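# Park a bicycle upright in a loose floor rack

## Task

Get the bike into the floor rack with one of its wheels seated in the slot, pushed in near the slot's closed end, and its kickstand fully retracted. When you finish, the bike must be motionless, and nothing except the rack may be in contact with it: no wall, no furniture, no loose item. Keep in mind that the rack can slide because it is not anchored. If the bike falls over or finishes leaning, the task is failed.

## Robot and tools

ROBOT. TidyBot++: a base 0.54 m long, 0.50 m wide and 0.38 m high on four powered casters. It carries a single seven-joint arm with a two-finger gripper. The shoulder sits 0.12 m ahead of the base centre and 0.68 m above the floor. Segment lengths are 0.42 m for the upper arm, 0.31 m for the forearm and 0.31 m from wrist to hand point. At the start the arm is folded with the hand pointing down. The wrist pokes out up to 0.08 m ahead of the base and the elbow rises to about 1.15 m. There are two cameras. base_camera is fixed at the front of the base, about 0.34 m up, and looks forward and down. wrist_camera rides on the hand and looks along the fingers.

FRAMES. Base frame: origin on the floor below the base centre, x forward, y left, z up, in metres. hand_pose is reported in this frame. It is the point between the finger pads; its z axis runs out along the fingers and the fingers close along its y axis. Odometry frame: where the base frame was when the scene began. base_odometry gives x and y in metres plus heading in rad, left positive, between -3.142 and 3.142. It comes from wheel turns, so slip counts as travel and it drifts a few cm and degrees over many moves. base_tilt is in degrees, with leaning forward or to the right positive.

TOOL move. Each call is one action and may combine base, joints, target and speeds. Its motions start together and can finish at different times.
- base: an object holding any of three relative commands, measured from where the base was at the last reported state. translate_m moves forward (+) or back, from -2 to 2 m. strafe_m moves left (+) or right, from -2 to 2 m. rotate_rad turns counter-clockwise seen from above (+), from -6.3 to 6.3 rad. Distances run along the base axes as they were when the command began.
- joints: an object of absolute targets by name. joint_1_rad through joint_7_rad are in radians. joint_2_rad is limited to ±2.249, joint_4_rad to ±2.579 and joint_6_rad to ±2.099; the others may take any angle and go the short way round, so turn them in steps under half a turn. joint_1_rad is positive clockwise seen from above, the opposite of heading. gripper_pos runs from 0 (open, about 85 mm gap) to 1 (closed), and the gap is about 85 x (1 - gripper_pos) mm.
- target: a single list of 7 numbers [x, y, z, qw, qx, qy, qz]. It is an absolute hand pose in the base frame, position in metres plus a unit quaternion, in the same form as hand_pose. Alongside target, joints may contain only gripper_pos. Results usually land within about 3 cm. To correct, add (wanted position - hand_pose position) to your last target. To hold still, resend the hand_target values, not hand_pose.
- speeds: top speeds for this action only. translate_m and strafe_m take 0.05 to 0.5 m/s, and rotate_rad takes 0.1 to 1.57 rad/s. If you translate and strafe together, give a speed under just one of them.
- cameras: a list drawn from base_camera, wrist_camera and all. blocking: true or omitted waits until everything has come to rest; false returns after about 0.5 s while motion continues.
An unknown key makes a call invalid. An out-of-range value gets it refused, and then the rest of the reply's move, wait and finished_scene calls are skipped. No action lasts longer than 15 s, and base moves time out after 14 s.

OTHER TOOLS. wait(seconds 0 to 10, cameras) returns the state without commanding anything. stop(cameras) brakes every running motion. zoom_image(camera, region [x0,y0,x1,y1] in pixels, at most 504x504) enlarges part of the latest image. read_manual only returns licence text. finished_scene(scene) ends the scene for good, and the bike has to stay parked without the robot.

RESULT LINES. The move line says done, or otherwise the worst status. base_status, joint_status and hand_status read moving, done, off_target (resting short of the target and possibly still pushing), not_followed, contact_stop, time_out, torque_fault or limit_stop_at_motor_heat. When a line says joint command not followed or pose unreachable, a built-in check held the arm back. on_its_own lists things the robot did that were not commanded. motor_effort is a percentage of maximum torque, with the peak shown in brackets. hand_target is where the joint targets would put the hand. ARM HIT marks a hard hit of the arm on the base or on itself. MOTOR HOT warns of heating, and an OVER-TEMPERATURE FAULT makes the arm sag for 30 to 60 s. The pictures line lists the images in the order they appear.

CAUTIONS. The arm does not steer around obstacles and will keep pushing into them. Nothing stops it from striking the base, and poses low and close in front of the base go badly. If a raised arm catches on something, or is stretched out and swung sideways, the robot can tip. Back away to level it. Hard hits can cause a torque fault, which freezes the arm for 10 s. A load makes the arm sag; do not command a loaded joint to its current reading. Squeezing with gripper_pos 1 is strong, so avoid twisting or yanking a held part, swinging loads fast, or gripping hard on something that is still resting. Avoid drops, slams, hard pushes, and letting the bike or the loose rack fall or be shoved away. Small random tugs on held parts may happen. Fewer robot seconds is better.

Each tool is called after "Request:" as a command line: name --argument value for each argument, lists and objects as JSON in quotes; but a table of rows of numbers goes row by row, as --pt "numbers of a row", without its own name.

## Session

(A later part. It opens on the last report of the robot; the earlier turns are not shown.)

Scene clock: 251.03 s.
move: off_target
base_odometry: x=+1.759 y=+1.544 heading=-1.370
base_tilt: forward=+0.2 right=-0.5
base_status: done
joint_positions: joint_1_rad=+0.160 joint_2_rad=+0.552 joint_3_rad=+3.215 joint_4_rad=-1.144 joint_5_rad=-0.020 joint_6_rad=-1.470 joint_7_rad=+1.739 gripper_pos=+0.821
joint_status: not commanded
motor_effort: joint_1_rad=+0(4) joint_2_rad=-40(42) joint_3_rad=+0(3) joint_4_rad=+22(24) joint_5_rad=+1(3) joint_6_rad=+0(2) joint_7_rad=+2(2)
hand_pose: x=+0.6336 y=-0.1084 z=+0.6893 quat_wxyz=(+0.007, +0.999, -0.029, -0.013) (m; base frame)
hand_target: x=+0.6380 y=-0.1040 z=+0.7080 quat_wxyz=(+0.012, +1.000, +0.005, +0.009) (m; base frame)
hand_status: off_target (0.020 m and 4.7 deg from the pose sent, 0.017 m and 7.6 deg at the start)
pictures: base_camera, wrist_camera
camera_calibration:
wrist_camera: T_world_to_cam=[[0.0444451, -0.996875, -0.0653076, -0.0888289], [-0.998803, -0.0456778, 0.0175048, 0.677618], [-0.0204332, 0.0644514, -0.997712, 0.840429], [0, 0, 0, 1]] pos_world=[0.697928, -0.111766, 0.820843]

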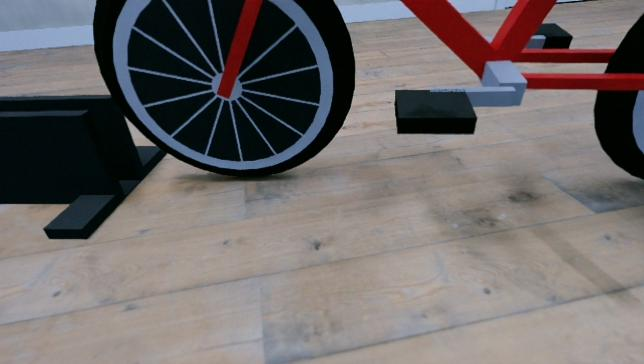

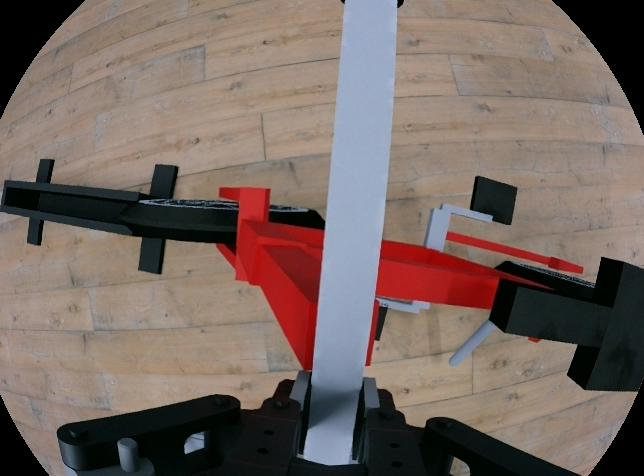

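Request:
move --target '[0.642,-0.098,0.708,0.0124,0.9986,-0.04,0.0087]' --base '{"strafe_m":0.06,"translate_m":0.003}' --speeds '{"strafe_m":0.06}'

Request:
zoom_image --camera "wrist_camera" --region '[0, 120, 340, 340]'

Scene clock: 253.20 s.
move: off_target
base_odometry: x=+1.818 y=+1.554 heading=-1.370
base_tilt: forward=+0.2 right=-0.5
base_status: done
joint_positions: joint_1_rad=+0.140 joint_2_rad=+0.553 joint_3_rad=+3.221 joint_4_rad=-1.144 joint_5_rad=-0.017 joint_6_rad=-1.470 joint_7_rad=+1.699 gripper_pos=+0.821
joint_status: not commanded
motor_effort: joint_1_rad=+0(5) joint_2_rad=-39(41) joint_3_rad=+1(4) joint_4_rad=+23(24) joint_5_rad=+2(4) joint_6_rad=+0(3) joint_7_rad=+1(2)
hand_pose: x=+0.6348 y=-0.1018 z=+0.6889 quat_wxyz=(+0.010, +0.999, -0.041, -0.014) (m; base frame)
hand_target: x=+0.6420 y=-0.0980 z=+0.7080 quat_wxyz=(+0.012, +0.999, -0.040, +0.009) (m; base frame)
hand_status: off_target (0.021 m and 2.6 deg from the pose sent, 0.023 m and 2.9 deg at the start)
pictures: base_camera, wrist_camera
camera_calibration:
wrist_camera: T_world_to_cam=[[0.019479, -0.998111, -0.0582608, -0.0714401], [-0.999597, -0.0206443, 0.019466, 0.680886], [-0.0206319, 0.0578582, -0.998112, 0.83934], [0, 0, 0, 1]] pos_world=[0.69932, -0.105812, 0.820339]

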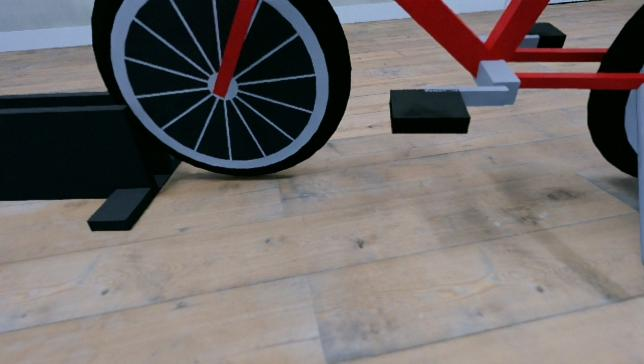

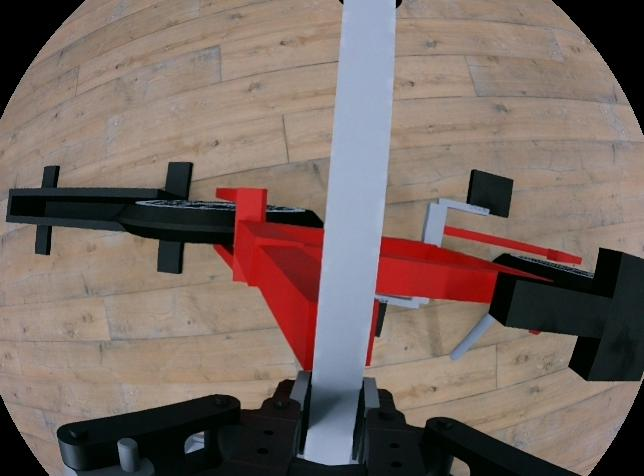

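Scaled by 1.482.

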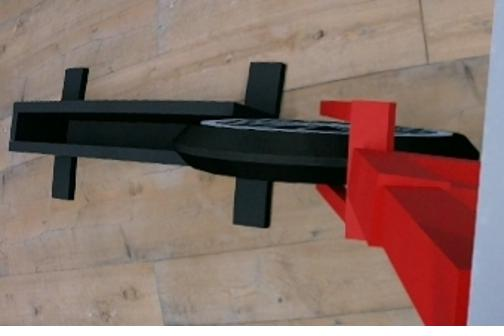

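Request:
move --target '[0.650,-0.092,0.708,0.0131,0.9925,-0.115,0.0076]' --base '{"strafe_m":0.05,"translate_m":0.003}' --speeds '{"strafe_m":0.06}'

Request:
zoom_image --camera "wrist_camera" --region '[0, 120, 340, 340]'

Scene clock: 255.63 s.
move: off_target
base_odometry: x=+1.868 y=+1.561 heading=-1.370
base_tilt: forward=+0.2 right=-0.5
base_status: done
joint_positions: joint_1_rad=+0.148 joint_2_rad=+0.563 joint_3_rad=+3.246 joint_4_rad=-1.127 joint_5_rad=-0.012 joint_6_rad=-1.489 joint_7_rad=+1.591 gripper_pos=+0.821
joint_status: not commanded
motor_effort: joint_1_rad=-6(8) joint_2_rad=-37(40) joint_3_rad=-3(5) joint_4_rad=+22(25) joint_5_rad=-1(4) joint_6_rad=+3(5) joint_7_rad=-1(2)
hand_pose: x=+0.6319 y=-0.1180 z=+0.6895 quat_wxyz=(+0.020, +0.994, -0.109, -0.020) (m; base frame)
hand_target: x=+0.6500 y=-0.0920 z=+0.7080 quat_wxyz=(+0.013, +0.993, -0.115, +0.008) (m; base frame)
hand_status: off_target (0.037 m and 3.3 deg from the pose sent, 0.026 m and 8.8 deg at the start)
pictures: base_camera, wrist_camera
camera_calibration:
wrist_camera: T_world_to_cam=[[-0.116583, -0.992496, -0.0368699, -0.0156827], [-0.992855, 0.115514, 0.0299102, 0.682205], [-0.0254268, 0.0400935, -0.998872, 0.842268], [0, 0, 0, 1]] pos_world=[0.696919, -0.128139, 0.820335]

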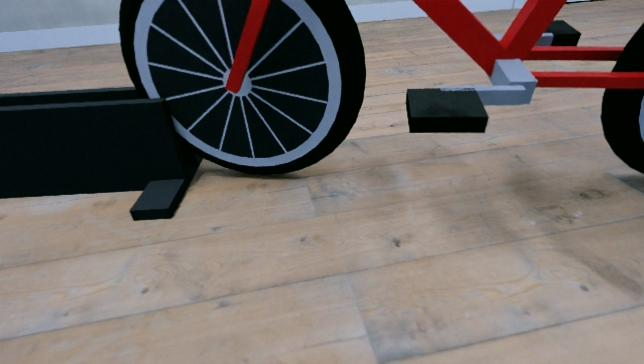

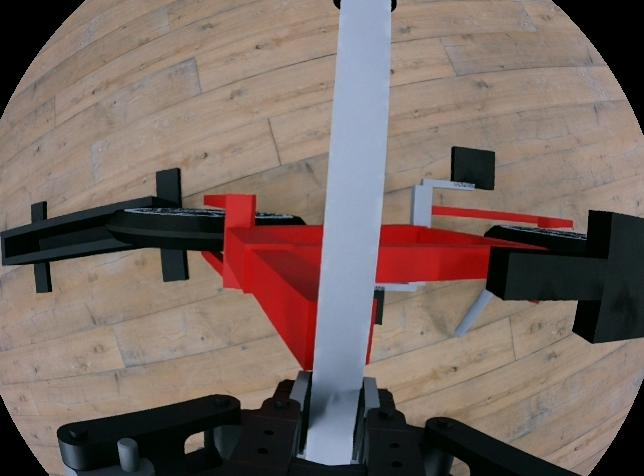

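Scaled by 1.482.

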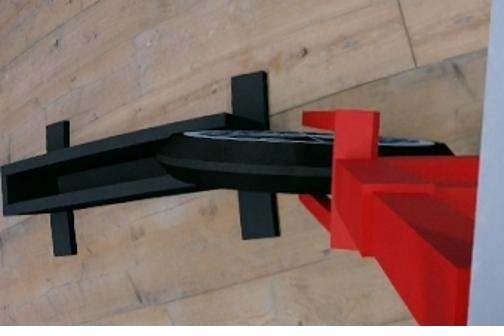

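Request:
move --base '{"strafe_m":0.08,"translate_m":0.006}' --speeds '{"strafe_m":0.06}'

Request:
zoom_image --camera "wrist_camera" --region '[0, 120, 340, 340]'

Scene clock: 259.20 s.
move: done
base_odometry: x=+1.947 y=+1.571 heading=-1.371
base_tilt: forward=+0.2 right=-0.5
base_status: done
joint_positions: joint_1_rad=+0.212 joint_2_rad=+0.569 joint_3_rad=+3.296 joint_4_rad=-1.127 joint_5_rad=+0.026 joint_6_rad=-1.489 joint_7_rad=+1.591 gripper_pos=+0.821
joint_status: not commanded
motor_effort: joint_1_rad=-18(20) joint_2_rad=-41(41) joint_3_rad=-11(14) joint_4_rad=+23(24) joint_5_rad=-10(14) joint_6_rad=+0(4) joint_7_rad=+0(2)
hand_pose: x=+0.6132 y=-0.1827 z=+0.6887 quat_wxyz=(+0.050, +0.985, -0.160, -0.028) (m; base frame)
hand_target: x=+0.6500 y=-0.0920 z=+0.7080 quat_wxyz=(+0.013, +0.993, -0.115, +0.008) (m; base frame)
hand_status: not commanded
pictures: base_camera, wrist_camera
camera_calibration:
wrist_camera: T_world_to_cam=[[-0.217304, -0.97575, 0.0262863, -0.0607079], [-0.975051, 0.218241, 0.0405871, 0.671585], [-0.0453396, -0.0168107, -0.99883, 0.845339], [0, 0, 0, 1]] pos_world=[0.679964, -0.191592, 0.818688]

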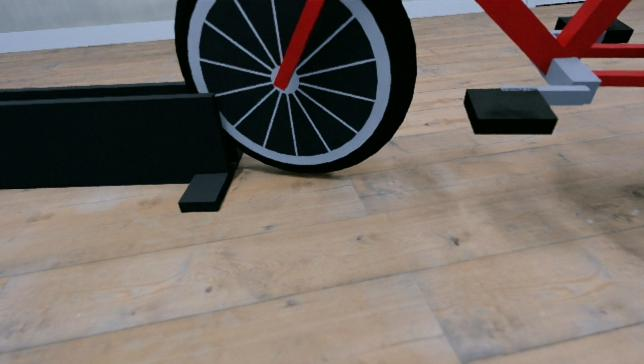

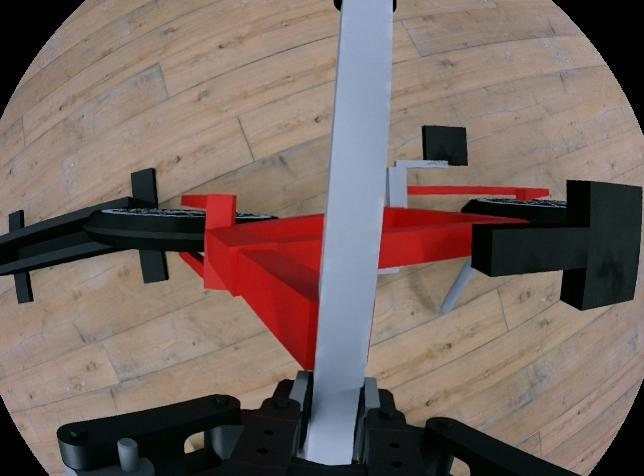

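Scaled by 1.482.

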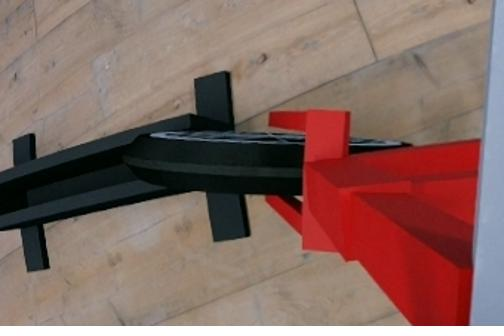

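Request:
move --target '[0.645,-0.10,0.708,0.0118,0.9998,0.01,0.0092]'

Request:
zoom_image --camera "wrist_camera" --region '[0, 120, 340, 340]'

Scene clock: 262.73 s.
move: off_target
base_odometry: x=+1.947 y=+1.571 heading=-1.371
base_tilt: forward=+0.2 right=-0.5
base_status: not commanded
joint_positions: joint_1_rad=+0.236 joint_2_rad=+0.568 joint_3_rad=+3.270 joint_4_rad=-1.127 joint_5_rad=+0.026 joint_6_rad=-1.485 joint_7_rad=+1.718 gripper_pos=+0.821
joint_status: not commanded
motor_effort: joint_1_rad=-15(18) joint_2_rad=-39(41) joint_3_rad=-11(13) joint_4_rad=+20(23) joint_5_rad=-6(10) joint_6_rad=-3(4) joint_7_rad=+6(6)
hand_pose: x=+0.6138 y=-0.1838 z=+0.6885 quat_wxyz=(+0.042, +0.994, -0.097, -0.028) (m; base frame)
hand_target: x=+0.6450 y=-0.1000 z=+0.7080 quat_wxyz=(+0.012, +1.000, +0.010, +0.009) (m; base frame)
hand_status: off_target (0.092 m and 13.5 deg from the pose sent, 0.091 m and 20.5 deg at the start)
pictures: base_camera, wrist_camera
camera_calibration:
wrist_camera: T_world_to_cam=[[-0.0930261, -0.995641, 0.00676719, -0.128178], [-0.994551, 0.0932413, 0.0466331, 0.657296], [-0.0470607, -0.00239222, -0.998889, 0.848893], [0, 0, 0, 1]] pos_world=[0.68174, -0.186875, 0.818166]

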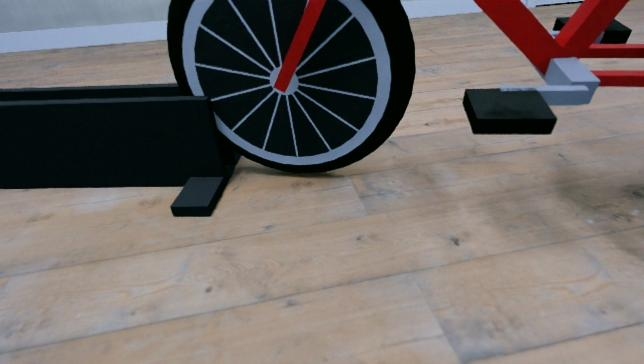

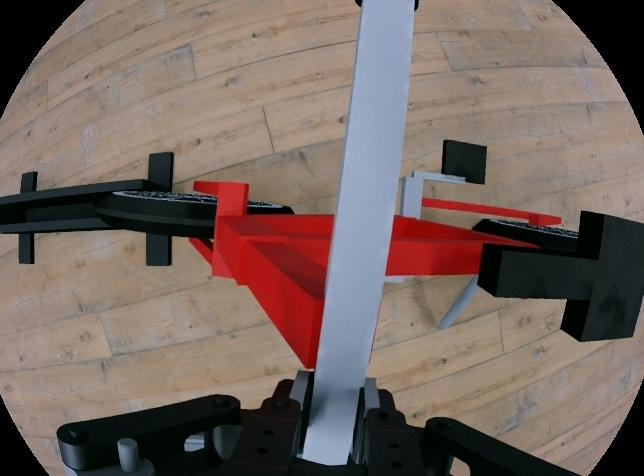

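Scaled by 1.482.

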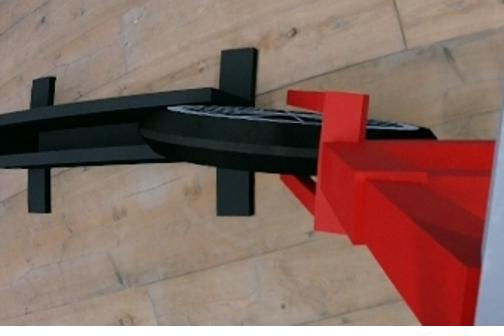

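Request:
move --target '[0.650,-0.08,0.80,0.0124,0.9986,-0.05,0.0087]' --base '{"strafe_m":0.04,"translate_m":0.003}' --speeds '{"strafe_m":0.06}'

Request:
zoom_image --camera "wrist_camera" --region '[0, 120, 340, 340]'

Scene clock: 268.33 s.
move: off_target
base_odometry: x=+1.987 y=+1.576 heading=-1.371
base_tilt: forward=+0.3 right=-0.5
base_status: done
joint_positions: joint_1_rad=+0.212 joint_2_rad=+0.711 joint_3_rad=+3.272 joint_4_rad=-0.851 joint_5_rad=+0.040 joint_6_rad=-1.675 joint_7_rad=+1.691 gripper_pos=+0.821
joint_status: not commanded
motor_effort: joint_1_rad=-17(22) joint_2_rad=-66(67) joint_3_rad=-9(15) joint_4_rad=+30(30) joint_5_rad=-6(12) joint_6_rad=-8(9) joint_7_rad=+4(6)
hand_pose: x=+0.6493 y=-0.1804 z=+0.6960 quat_wxyz=(+0.051, +0.992, -0.098, -0.058) (m; base frame)
hand_target: x=+0.6500 y=-0.0800 z=+0.8000 quat_wxyz=(+0.012, +0.999, -0.050, +0.009) (m; base frame)
hand_status: off_target (0.145 m and 10.4 deg from the pose sent, 0.157 m and 7.7 deg at the start)
pictures: base_camera, wrist_camera
camera_calibration:
wrist_camera: T_world_to_cam=[[-0.0958034, -0.995096, 0.0246119, -0.132095], [-0.989471, 0.0978983, 0.106594, 0.647785], [-0.108481, -0.0141407, -0.993998, 0.892425], [0, 0, 0, 1]] pos_world=[0.72512, -0.182244, 0.82127]

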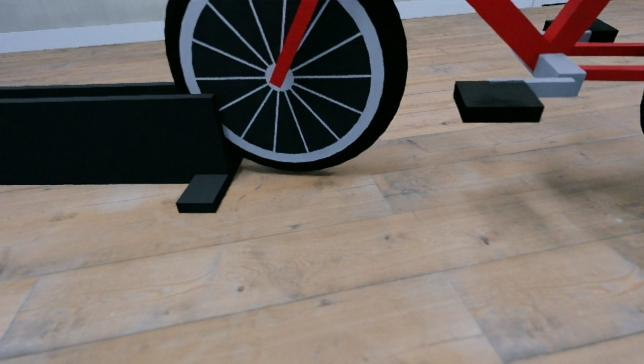

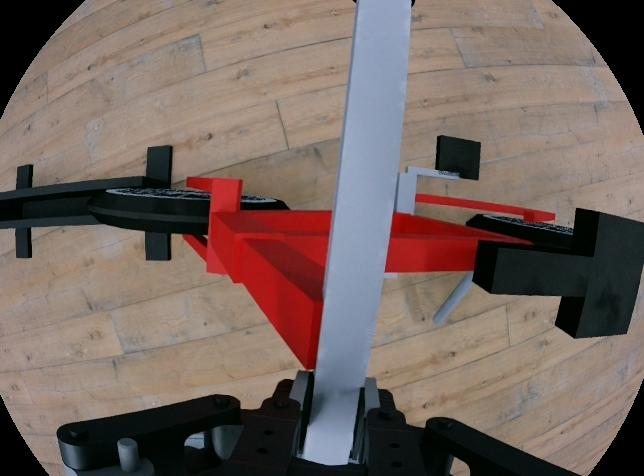

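Scaled by 1.482.

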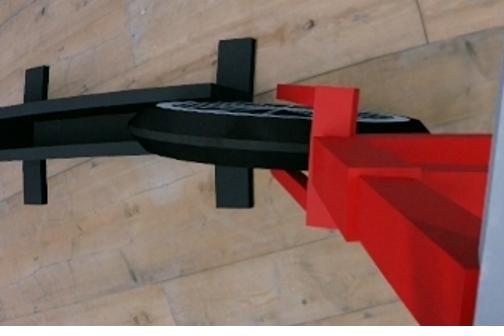

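Request:
move --target '[0.655,-0.14,0.74,0.0118,0.9998,0.0,0.0092]' --base '{"translate_m":0.075,"strafe_m":0.01}' --speeds '{"translate_m":0.06}'

Request:
zoom_image --camera "wrist_camera" --region '[0, 120, 340, 340]'

Scene clock: 275.47 s.
move: off_target
base_odometry: x=+2.011 y=+1.504 heading=-1.371
base_tilt: forward=+0.2 right=-0.5
base_status: done
joint_positions: joint_1_rad=+0.227 joint_2_rad=+0.655 joint_3_rad=+3.218 joint_4_rad=-0.935 joint_5_rad=+0.010 joint_6_rad=-1.646 joint_7_rad=+1.766 gripper_pos=+0.823
joint_status: not commanded
motor_effort: joint_1_rad=-1(16) joint_2_rad=-48(68) joint_3_rad=+0(8) joint_4_rad=+24(33) joint_5_rad=+1(5) joint_6_rad=+0(8) joint_7_rad=+2(4)
hand_pose: x=+0.6382 y=-0.1548 z=+0.6999 quat_wxyz=(+0.016, +0.997, -0.047, -0.052) (m; base frame)
hand_target: x=+0.6550 y=-0.1400 z=+0.7400 quat_wxyz=(+0.012, +1.000, +0.000, +0.009) (m; base frame)
hand_status: off_target (0.046 m and 8.9 deg from the pose sent, 0.060 m and 14.4 deg at the start)
pictures: base_camera, wrist_camera
camera_calibration:
wrist_camera: T_world_to_cam=[[0.00230725, -0.998771, -0.0495173, -0.119039], [-0.995355, -0.00705977, 0.0960181, 0.628733], [-0.0962497, 0.0490657, -0.994147, 0.897517], [0, 0, 0, 1]] pos_world=[0.712473, -0.158491, 0.826]

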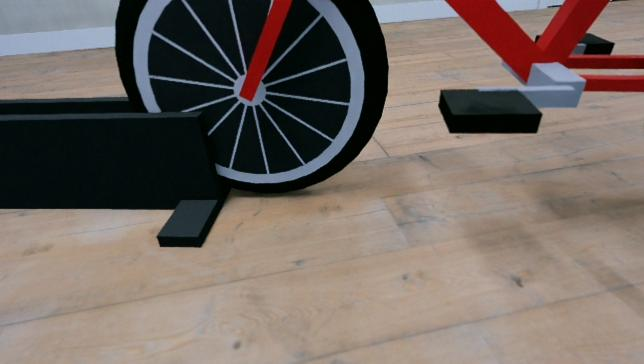

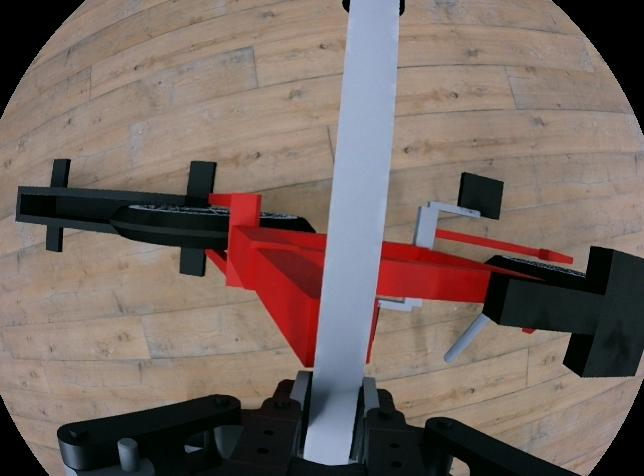

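Scaled by 1.482.

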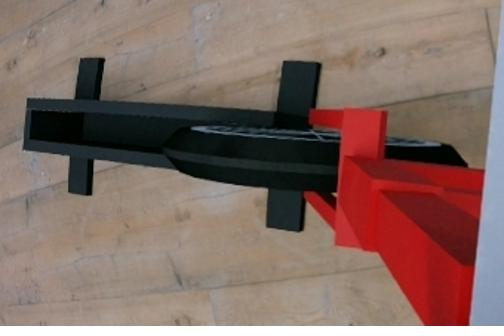

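Request:
move --target '[0.66,-0.10,0.74,0.0118,0.9998,-0.01,0.0092]' --base '{"strafe_m":0.08,"translate_m":0.0}' --speeds '{"strafe_m":0.06}'

Request:
zoom_image --camera "wrist_camera" --region '[0, 120, 340, 340]'

Scene clock: 278.33 s.
move: off_target
base_odometry: x=+2.090 y=+1.520 heading=-1.371
base_tilt: forward=+0.2 right=-0.5
base_status: done
joint_positions: joint_1_rad=+0.184 joint_2_rad=+0.647 joint_3_rad=+3.225 joint_4_rad=-0.946 joint_5_rad=+0.008 joint_6_rad=-1.638 joint_7_rad=+1.758 gripper_pos=+0.823
joint_status: not commanded
motor_effort: joint_1_rad=-5(12) joint_2_rad=-47(49) joint_3_rad=-3(8) joint_4_rad=+23(24) joint_5_rad=-1(7) joint_6_rad=-3(4) joint_7_rad=+4(5)
hand_pose: x=+0.6427 y=-0.1345 z=+0.7010 quat_wxyz=(+0.019, +0.998, -0.033, -0.049) (m; base frame)
hand_target: x=+0.6600 y=-0.1000 z=+0.7400 quat_wxyz=(+0.012, +1.000, -0.010, +0.009) (m; base frame)
hand_status: off_target (0.055 m and 7.3 deg from the pose sent, 0.071 m and 8.2 deg at the start)
pictures: base_camera, wrist_camera
camera_calibration:
wrist_camera: T_world_to_cam=[[0.031604, -0.998457, -0.0456638, -0.120193], [-0.99518, -0.0356776, 0.0913395, 0.632558], [-0.0928278, 0.0425571, -0.994772, 0.895405], [0, 0, 0, 1]] pos_world=[0.716427, -0.135546, 0.827458]

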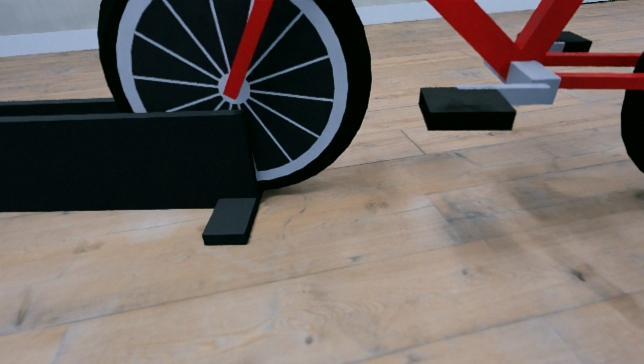

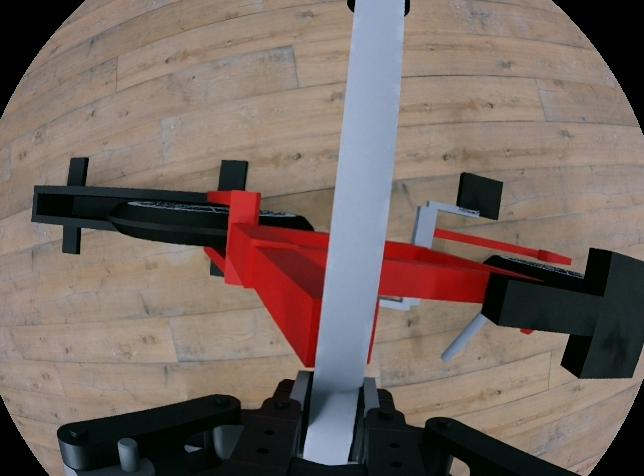

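Scaled by 1.482.

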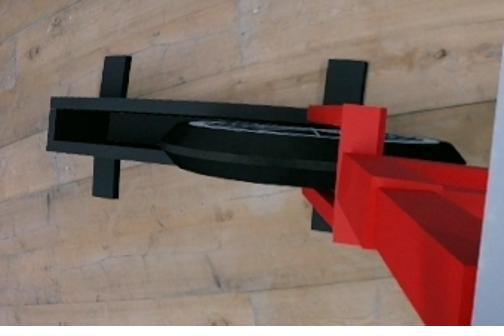

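Request:
move --base '{"strafe_m":0.15,"translate_m":0.0}' --speeds '{"strafe_m":0.08}'

Request:
zoom_image --camera "wrist_camera" --region '[0, 120, 340, 340]'

Scene clock: 281.63 s.
move: done
base_odometry: x=+2.237 y=+1.550 heading=-1.371
base_tilt: forward=+0.2 right=-0.5
base_status: done
joint_positions: joint_1_rad=+0.186 joint_2_rad=+0.645 joint_3_rad=+3.229 joint_4_rad=-0.949 joint_5_rad=+0.013 joint_6_rad=-1.635 joint_7_rad=+1.758 gripper_pos=+0.823
joint_status: not commanded
motor_effort: joint_1_rad=-6(12) joint_2_rad=-48(49) joint_3_rad=-3(8) joint_4_rad=+23(25) joint_5_rad=+0(7) joint_6_rad=-2(4) joint_7_rad=+4(4)
hand_pose: x=+0.6418 y=-0.1386 z=+0.7009 quat_wxyz=(+0.023, +0.998, -0.036, -0.049) (m; base frame)
hand_target: x=+0.6600 y=-0.1000 z=+0.7400 quat_wxyz=(+0.012, +1.000, -0.010, +0.009) (m; base frame)
hand_status: not commanded
pictures: base_camera, wrist_camera
camera_calibration:
wrist_camera: T_world_to_cam=[[0.0268464, -0.998907, -0.038263, -0.126526], [-0.995362, -0.0302494, 0.0913256, 0.632429], [-0.0923833, 0.0356338, -0.995086, 0.894405], [0, 0, 0, 1]] pos_world=[0.715521, -0.139128, 0.827411]

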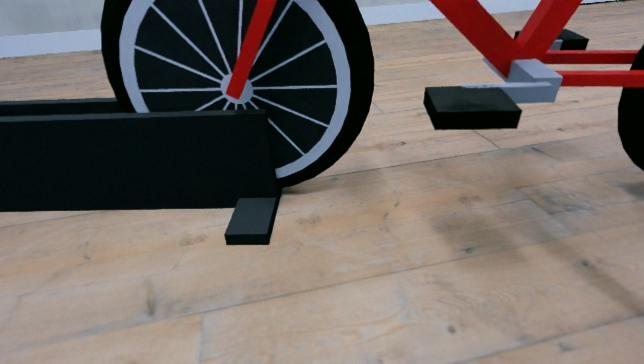

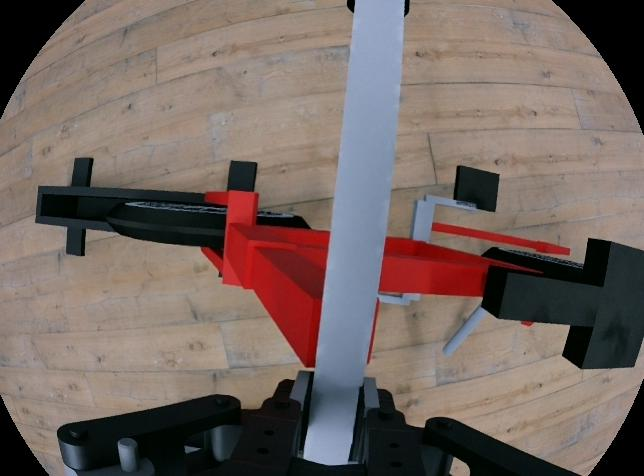

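Scaled by 1.482.

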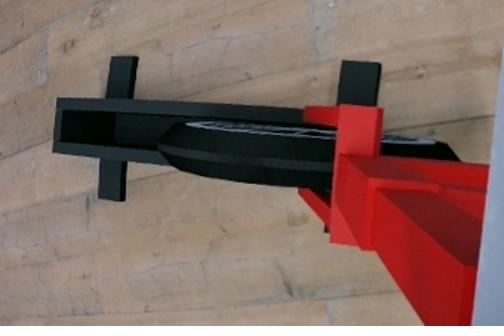

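Request:
move --base '{"translate_m":0.09}' --speeds '{"translate_m":0.08}'

Request:
move --base '{"strafe_m":0.12}' --speeds '{"strafe_m":0.08}'

Request:
zoom_image --camera "wrist_camera" --region '[0, 120, 340, 340]'

Scene clock: 284.13 s.
move: done
base_odometry: x=+2.255 y=+1.462 heading=-1.370
base_tilt: forward=+0.2 right=-0.5
base_status: done
joint_positions: joint_1_rad=+0.174 joint_2_rad=+0.634 joint_3_rad=+3.228 joint_4_rad=-0.964 joint_5_rad=+0.013 joint_6_rad=-1.635 joint_7_rad=+1.758 gripper_pos=+0.823
joint_status: not commanded
motor_effort: joint_1_rad=-3(8) joint_2_rad=-46(50) joint_3_rad=-1(4) joint_4_rad=+26(27) joint_5_rad=-2(3) joint_6_rad=+3(6) joint_7_rad=-3(4)
hand_pose: x=+0.6387 y=-0.1309 z=+0.7027 quat_wxyz=(+0.022, +0.998, -0.029, -0.051) (m; base frame)
hand_target: x=+0.6600 y=-0.1000 z=+0.7400 quat_wxyz=(+0.012, +1.000, -0.010, +0.009) (m; base frame)
hand_status: not commanded
pictures: base_camera, wrist_camera
camera_calibration:
wrist_camera: T_world_to_cam=[[0.0388526, -0.998411, -0.0408126, -0.124472], [-0.994634, -0.0425603, 0.0942979, 0.625256], [-0.095885, 0.0369298, -0.994707, 0.897761], [0, 0, 0, 1]] pos_world=[0.712819, -0.130817, 0.828969]

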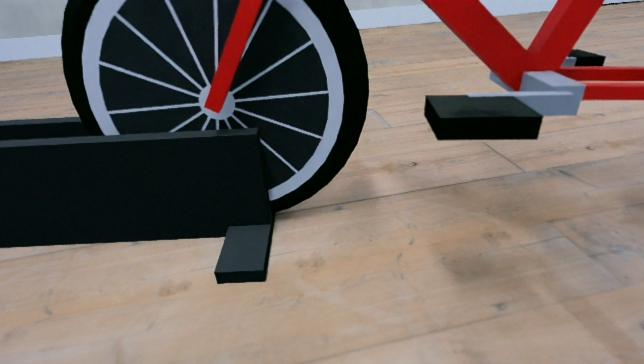

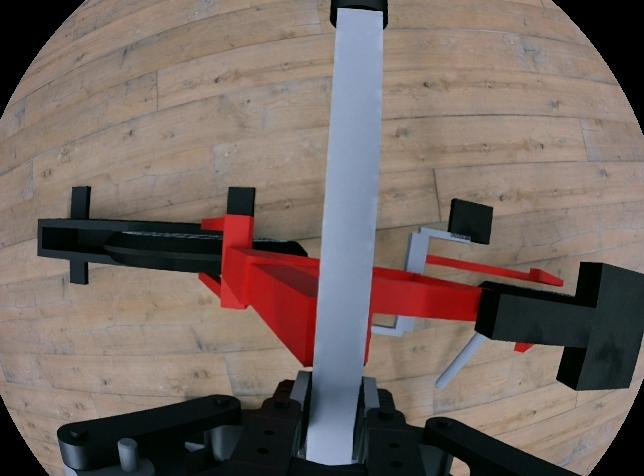

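Scene clock: 286.13 s.
move: done
base_odometry: x=+2.373 y=+1.486 heading=-1.370
base_tilt: forward=+0.2 right=-0.5
base_status: done
joint_positions: joint_1_rad=+0.155 joint_2_rad=+0.634 joint_3_rad=+3.219 joint_4_rad=-0.964 joint_5_rad=+0.007 joint_6_rad=-1.635 joint_7_rad=+1.758 gripper_pos=+0.823
joint_status: not commanded
motor_effort: joint_1_rad=-1(8) joint_2_rad=-45(47) joint_3_rad=+0(5) joint_4_rad=+23(25) joint_5_rad=+3(6) joint_6_rad=+1(4) joint_7_rad=+3(4)
hand_pose: x=+0.6422 y=-0.1158 z=+0.7027 quat_wxyz=(+0.017, +0.999, -0.016, -0.049) (m; base frame)
hand_target: x=+0.6600 y=-0.1000 z=+0.7400 quat_wxyz=(+0.012, +1.000, -0.010, +0.009) (m; base frame)
hand_status: not commanded
pictures: base_camera, wrist_camera
camera_calibration:
wrist_camera: T_world_to_cam=[[0.0646333, -0.996596, -0.0511847, -0.118521], [-0.993435, -0.0691102, 0.0911577, 0.627749], [-0.0943847, 0.0449569, -0.99452, 0.897365], [0, 0, 0, 1]] pos_world=[0.715986, -0.115076, 0.829157]

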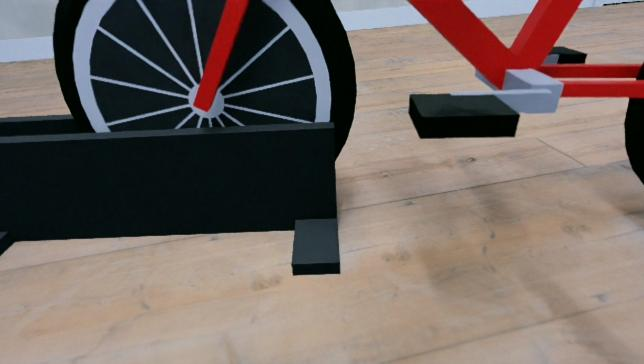

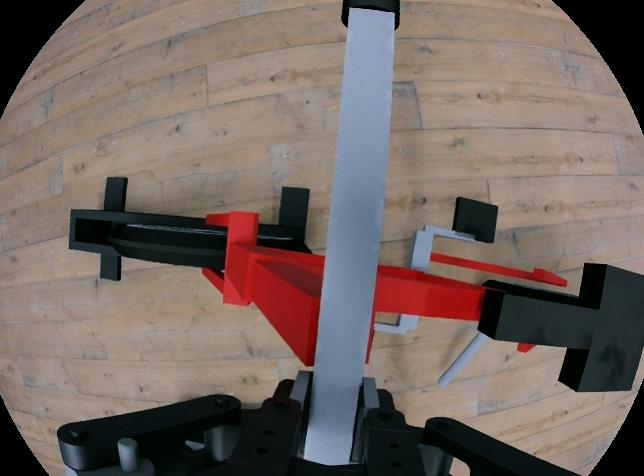

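Scaled by 1.482.

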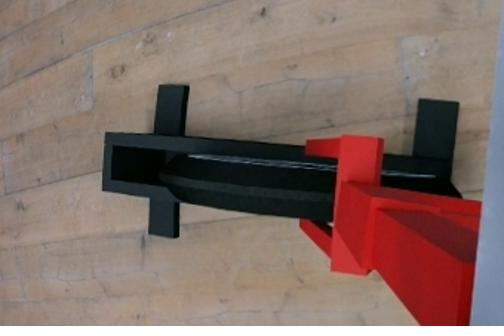

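Request:
move --base '{"strafe_m":0.09}' --speeds '{"strafe_m":0.08}'

Request:
zoom_image --camera "wrist_camera" --region '[0, 120, 340, 340]'

Scene clock: 288.27 s.
move: done
base_odometry: x=+2.462 y=+1.503 heading=-1.370
base_tilt: forward=+0.2 right=-0.5
base_status: done
joint_positions: joint_1_rad=+0.147 joint_2_rad=+0.634 joint_3_rad=+3.215 joint_4_rad=-0.964 joint_5_rad=+0.002 joint_6_rad=-1.635 joint_7_rad=+1.758 gripper_pos=+0.823
joint_status: not commanded
motor_effort: joint_1_rad=+1(6) joint_2_rad=-46(46) joint_3_rad=+1(4) joint_4_rad=+23(23) joint_5_rad=+3(3) joint_6_rad=+0(3) joint_7_rad=+3(3)
hand_pose: x=+0.6438 y=-0.1081 z=+0.7027 quat_wxyz=(+0.014, +0.999, -0.010, -0.048) (m; base frame)
hand_target: x=+0.6600 y=-0.1000 z=+0.7400 quat_wxyz=(+0.012, +1.000, -0.010, +0.009) (m; base frame)
hand_status: not commanded
pictures: base_camera, wrist_camera
camera_calibration:
wrist_camera: T_world_to_cam=[[0.0765049, -0.995364, -0.0582863, -0.113553], [-0.992704, -0.0815041, 0.0888641, 0.629687], [-0.0932027, 0.0510625, -0.994337, 0.896943], [0, 0, 0, 1]] pos_world=[0.717377, -0.107504, 0.829288]

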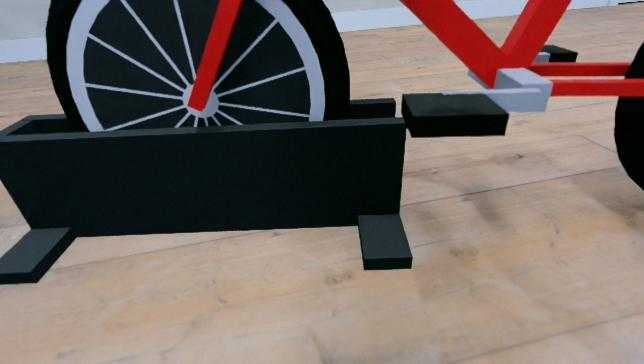

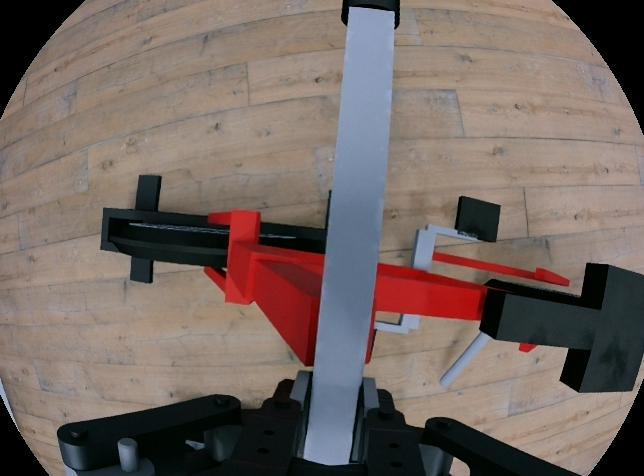

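Scaled by 1.482.

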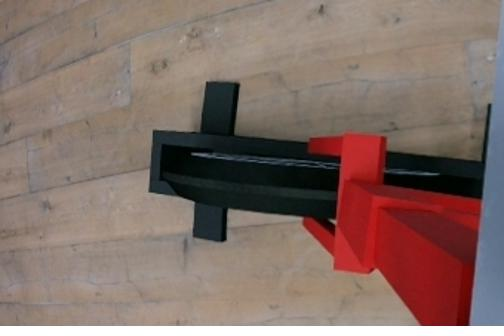

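Request:
move --target '[0.655,-0.105,0.715,0.0118,0.9998,-0.01,0.0092]' --base '{"translate_m":-0.05}' --speeds '{"translate_m":0.05}'

Request:
move --base '{"translate_m":-0.04}' --speeds '{"translate_m":0.05}'

Scene clock: 293.10 s.
move: off_target
base_odometry: x=+2.452 y=+1.553 heading=-1.370
base_tilt: forward=+0.2 right=-0.5
base_status: done
joint_positions: joint_1_rad=+0.147 joint_2_rad=+0.597 joint_3_rad=+3.211 joint_4_rad=-1.029 joint_5_rad=-0.011 joint_6_rad=-1.538 joint_7_rad=+1.758 gripper_pos=+0.823
joint_status: not commanded
motor_effort: joint_1_rad=+2(4) joint_2_rad=-40(46) joint_3_rad=+2(3) joint_4_rad=+18(22) joint_5_rad=+5(7) joint_6_rad=-3(5) joint_7_rad=+5(6)
hand_pose: x=+0.6527 y=-0.1050 z=+0.7010 quat_wxyz=(+0.012, +1.000, -0.009, -0.014) (m; base frame)
hand_target: x=+0.6550 y=-0.1050 z=+0.7150 quat_wxyz=(+0.012, +1.000, -0.010, +0.009) (m; base frame)
hand_status: off_target (0.014 m and 2.6 deg from the pose sent, 0.017 m and 6.6 deg at the start)
pictures: base_camera, wrist_camera
camera_calibration:
wrist_camera: T_world_to_cam=[[0.0838575, -0.994899, -0.0560697, -0.117507], [-0.996183, -0.0850693, 0.0195829, 0.689382], [-0.0242529, 0.0542135, -0.998235, 0.854008], [0, 0, 0, 1]] pos_world=[0.717317, -0.104561, 0.832411]

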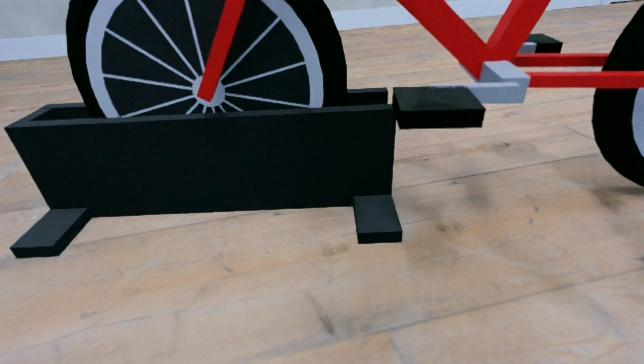

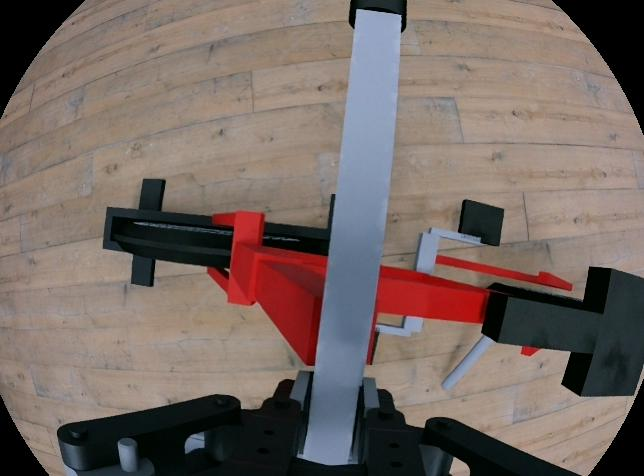

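Scene clock: 294.37 s.
move: done
base_odometry: x=+2.444 y=+1.592 heading=-1.370
base_tilt: forward=+0.2 right=-0.5
base_status: done
joint_positions: joint_1_rad=+0.153 joint_2_rad=+0.598 joint_3_rad=+3.210 joint_4_rad=-1.031 joint_5_rad=-0.012 joint_6_rad=-1.518 joint_7_rad=+1.758 gripper_pos=+0.823
joint_status: not commanded
motor_effort: joint_1_rad=+0(4) joint_2_rad=-42(44) joint_3_rad=+0(3) joint_4_rad=+18(21) joint_5_rad=+4(7) joint_6_rad=-3(8) joint_7_rad=+5(6)
hand_pose: x=+0.6580 y=-0.1087 z=+0.7002 quat_wxyz=(+0.013, +1.000, -0.011, -0.004) (m; base frame)
hand_target: x=+0.6550 y=-0.1050 z=+0.7150 quat_wxyz=(+0.012, +1.000, -0.010, +0.009) (m; base frame)
hand_status: not commanded
pictures: base_camera, wrist_camera
camera_calibration:
wrist_camera: T_world_to_cam=[[0.0801909, -0.995411, -0.0522118, -0.121985], [-0.996765, -0.080366, 0.00125945, 0.70807], [-0.00544972, 0.0519419, -0.998635, 0.841241], [0, 0, 0, 1]] pos_world=[0.720146, -0.108216, 0.832832]

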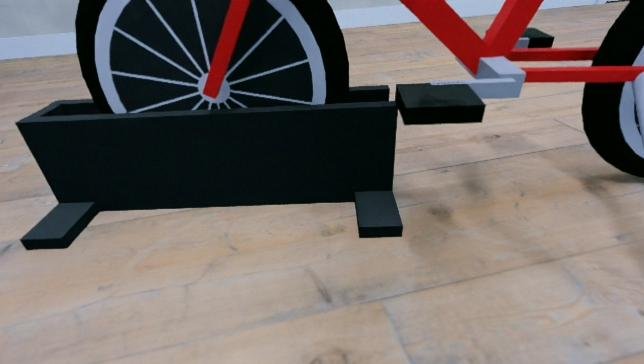

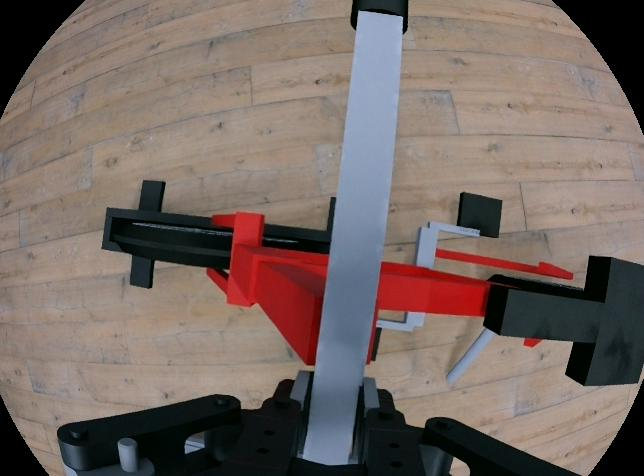

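Request:
move --base '{"translate_m": -0.03}' --speeds '{"translate_m": 0.06}'

Scene clock: 299.27 s.
move: done
base_odometry: x=+2.438 y=+1.622 heading=-1.370
base_tilt: forward=+0.2 right=-0.5
base_status: done
joint_positions: joint_1_rad=+0.156 joint_2_rad=+0.597 joint_3_rad=+3.210 joint_4_rad=-1.033 joint_5_rad=-0.013 joint_6_rad=-1.504 joint_7_rad=+1.758 gripper_pos=+0.823
joint_status: not commanded
motor_effort: joint_1_rad=-1(3) joint_2_rad=-42(45) joint_3_rad=-1(2) joint_4_rad=+19(21) joint_5_rad=+3(6) joint_6_rad=-2(7) joint_7_rad=+6(7)
hand_pose: x=+0.6608 y=-0.1112 z=+0.6997 quat_wxyz=(+0.013, +1.000, -0.013, +0.001) (m; base frame)
hand_target: x=+0.6550 y=-0.1050 z=+0.7150 quat_wxyz=(+0.012, +1.000, -0.010, +0.009) (m; base frame)
hand_status: not commanded
pictures: base_camera, wrist_camera
camera_calibration:
wrist_camera: T_world_to_cam=[[0.0770568, -0.995769, -0.0500629, -0.124204], [-0.997009, -0.0766583, -0.00983516, 0.719039], [0.00595581, 0.0506711, -0.998698, 0.833222], [0, 0, 0, 1]] pos_world=[0.721496, -0.110778, 0.832991]

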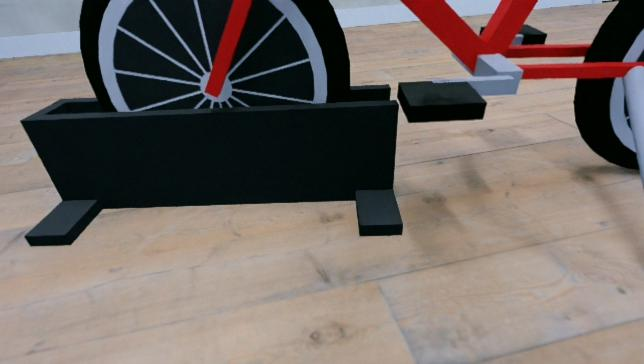

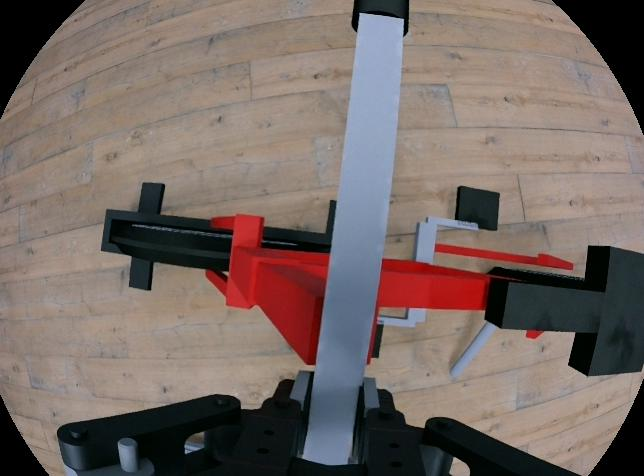

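Request:
move --base '{"translate_m": -0.04}' --speeds '{"translate_m": 0.06}'

Request:
zoom_image --camera "base_camera" --region '[380, 0, 644, 220]'

Scene clock: 300.90 s.
move: done
base_odometry: x=+2.430 y=+1.661 heading=-1.370
base_tilt: forward=+0.2 right=-0.5
base_status: done
joint_positions: joint_1_rad=+0.161 joint_2_rad=+0.598 joint_3_rad=+3.210 joint_4_rad=-1.034 joint_5_rad=-0.013 joint_6_rad=-1.498 joint_7_rad=+1.758 gripper_pos=+0.823
joint_status: not commanded
motor_effort: joint_1_rad=-1(4) joint_2_rad=-45(45) joint_3_rad=-1(2) joint_4_rad=+19(20) joint_5_rad=+5(5) joint_6_rad=-4(8) joint_7_rad=+7(7)
hand_pose: x=+0.6620 y=-0.1140 z=+0.6991 quat_wxyz=(+0.014, +1.000, -0.016, +0.004) (m; base frame)
hand_target: x=+0.6550 y=-0.1050 z=+0.7150 quat_wxyz=(+0.012, +1.000, -0.010, +0.009) (m; base frame)
hand_status: not commanded
pictures: base_camera, wrist_camera
camera_calibration:
wrist_camera: T_world_to_cam=[[0.0726638, -0.996155, -0.0489347, -0.125102], [-0.997297, -0.0720345, -0.0145054, 0.723958], [0.0109247, 0.0498564, -0.998697, 0.829393], [0, 0, 0, 1]] pos_world=[0.722031, -0.113822, 0.832692]

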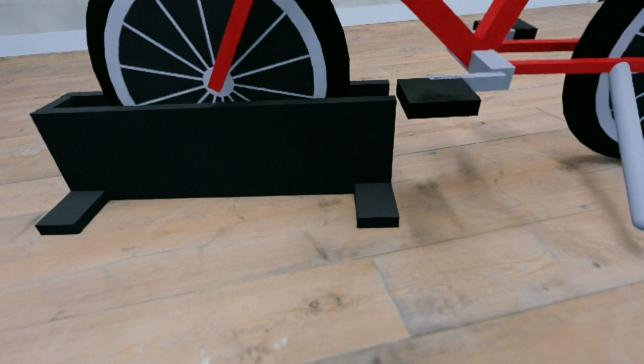

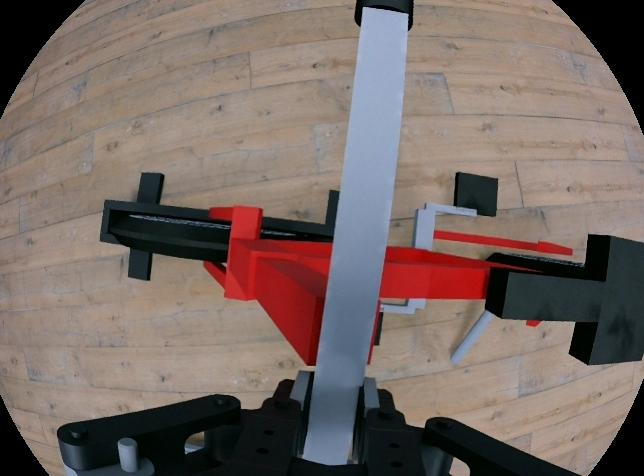

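Scaled by 1.909.

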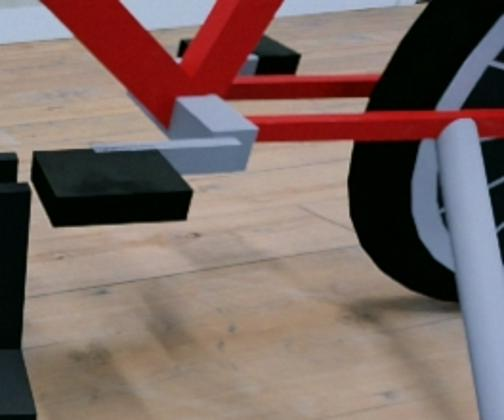

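Request:
move --base '{"translate_m": -0.03}' --speeds '{"translate_m": 0.06}'

Scene clock: 302.30 s.
move: done
base_odometry: x=+2.424 y=+1.690 heading=-1.370
base_tilt: forward=+0.2 right=-0.5
base_status: done
joint_positions: joint_1_rad=+0.167 joint_2_rad=+0.599 joint_3_rad=+3.210 joint_4_rad=-1.034 joint_5_rad=-0.013 joint_6_rad=-1.497 joint_7_rad=+1.758 gripper_pos=+0.823
joint_status: not commanded
motor_effort: joint_1_rad=-2(4) joint_2_rad=-43(45) joint_3_rad=-1(3) joint_4_rad=+18(21) joint_5_rad=+4(5) joint_6_rad=-6(8) joint_7_rad=+6(7)
hand_pose: x=+0.6616 y=-0.1172 z=+0.6982 quat_wxyz=(+0.014, +1.000, -0.019, +0.003) (m; base frame)
hand_target: x=+0.6550 y=-0.1050 z=+0.7150 quat_wxyz=(+0.012, +1.000, -0.010, +0.009) (m; base frame)
hand_status: not commanded
pictures: base_camera, wrist_camera
camera_calibration:
wrist_camera: T_world_to_cam=[[0.0670045, -0.996548, -0.0490117, -0.1245], [-0.997696, -0.0663952, -0.013959, 0.723897], [0.0106567, 0.0498341, -0.998701, 0.828855], [0, 0, 0, 1]] pos_world=[0.721738, -0.117313, 0.831781]

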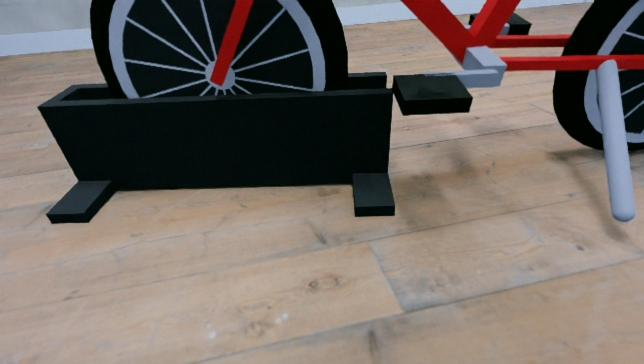

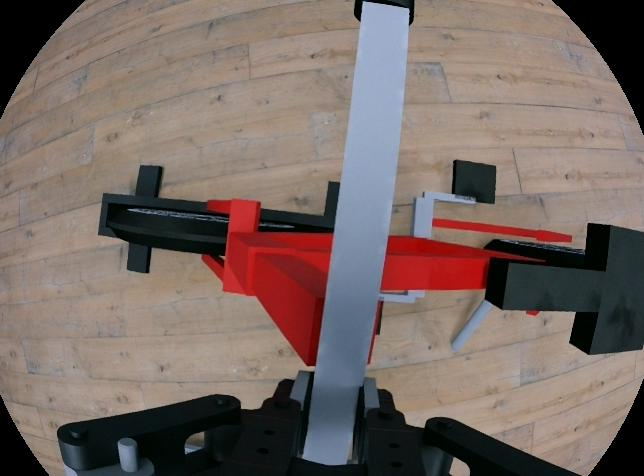

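Request:
zoom_image --camera "base_camera" --region '[460, 20, 644, 240]'

Request:
zoom_image --camera "base_camera" --region '[80, 60, 400, 220]'

Scaled by 2.291.

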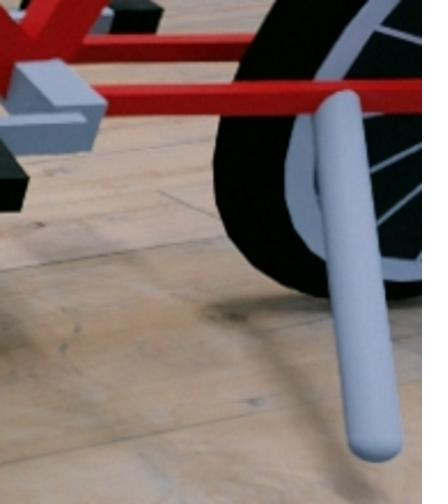

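Scaled by 1.575.

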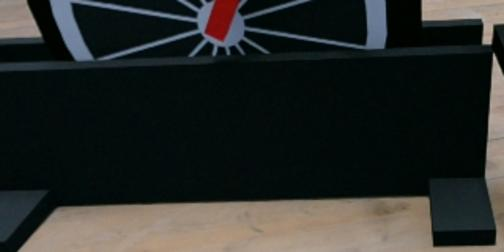

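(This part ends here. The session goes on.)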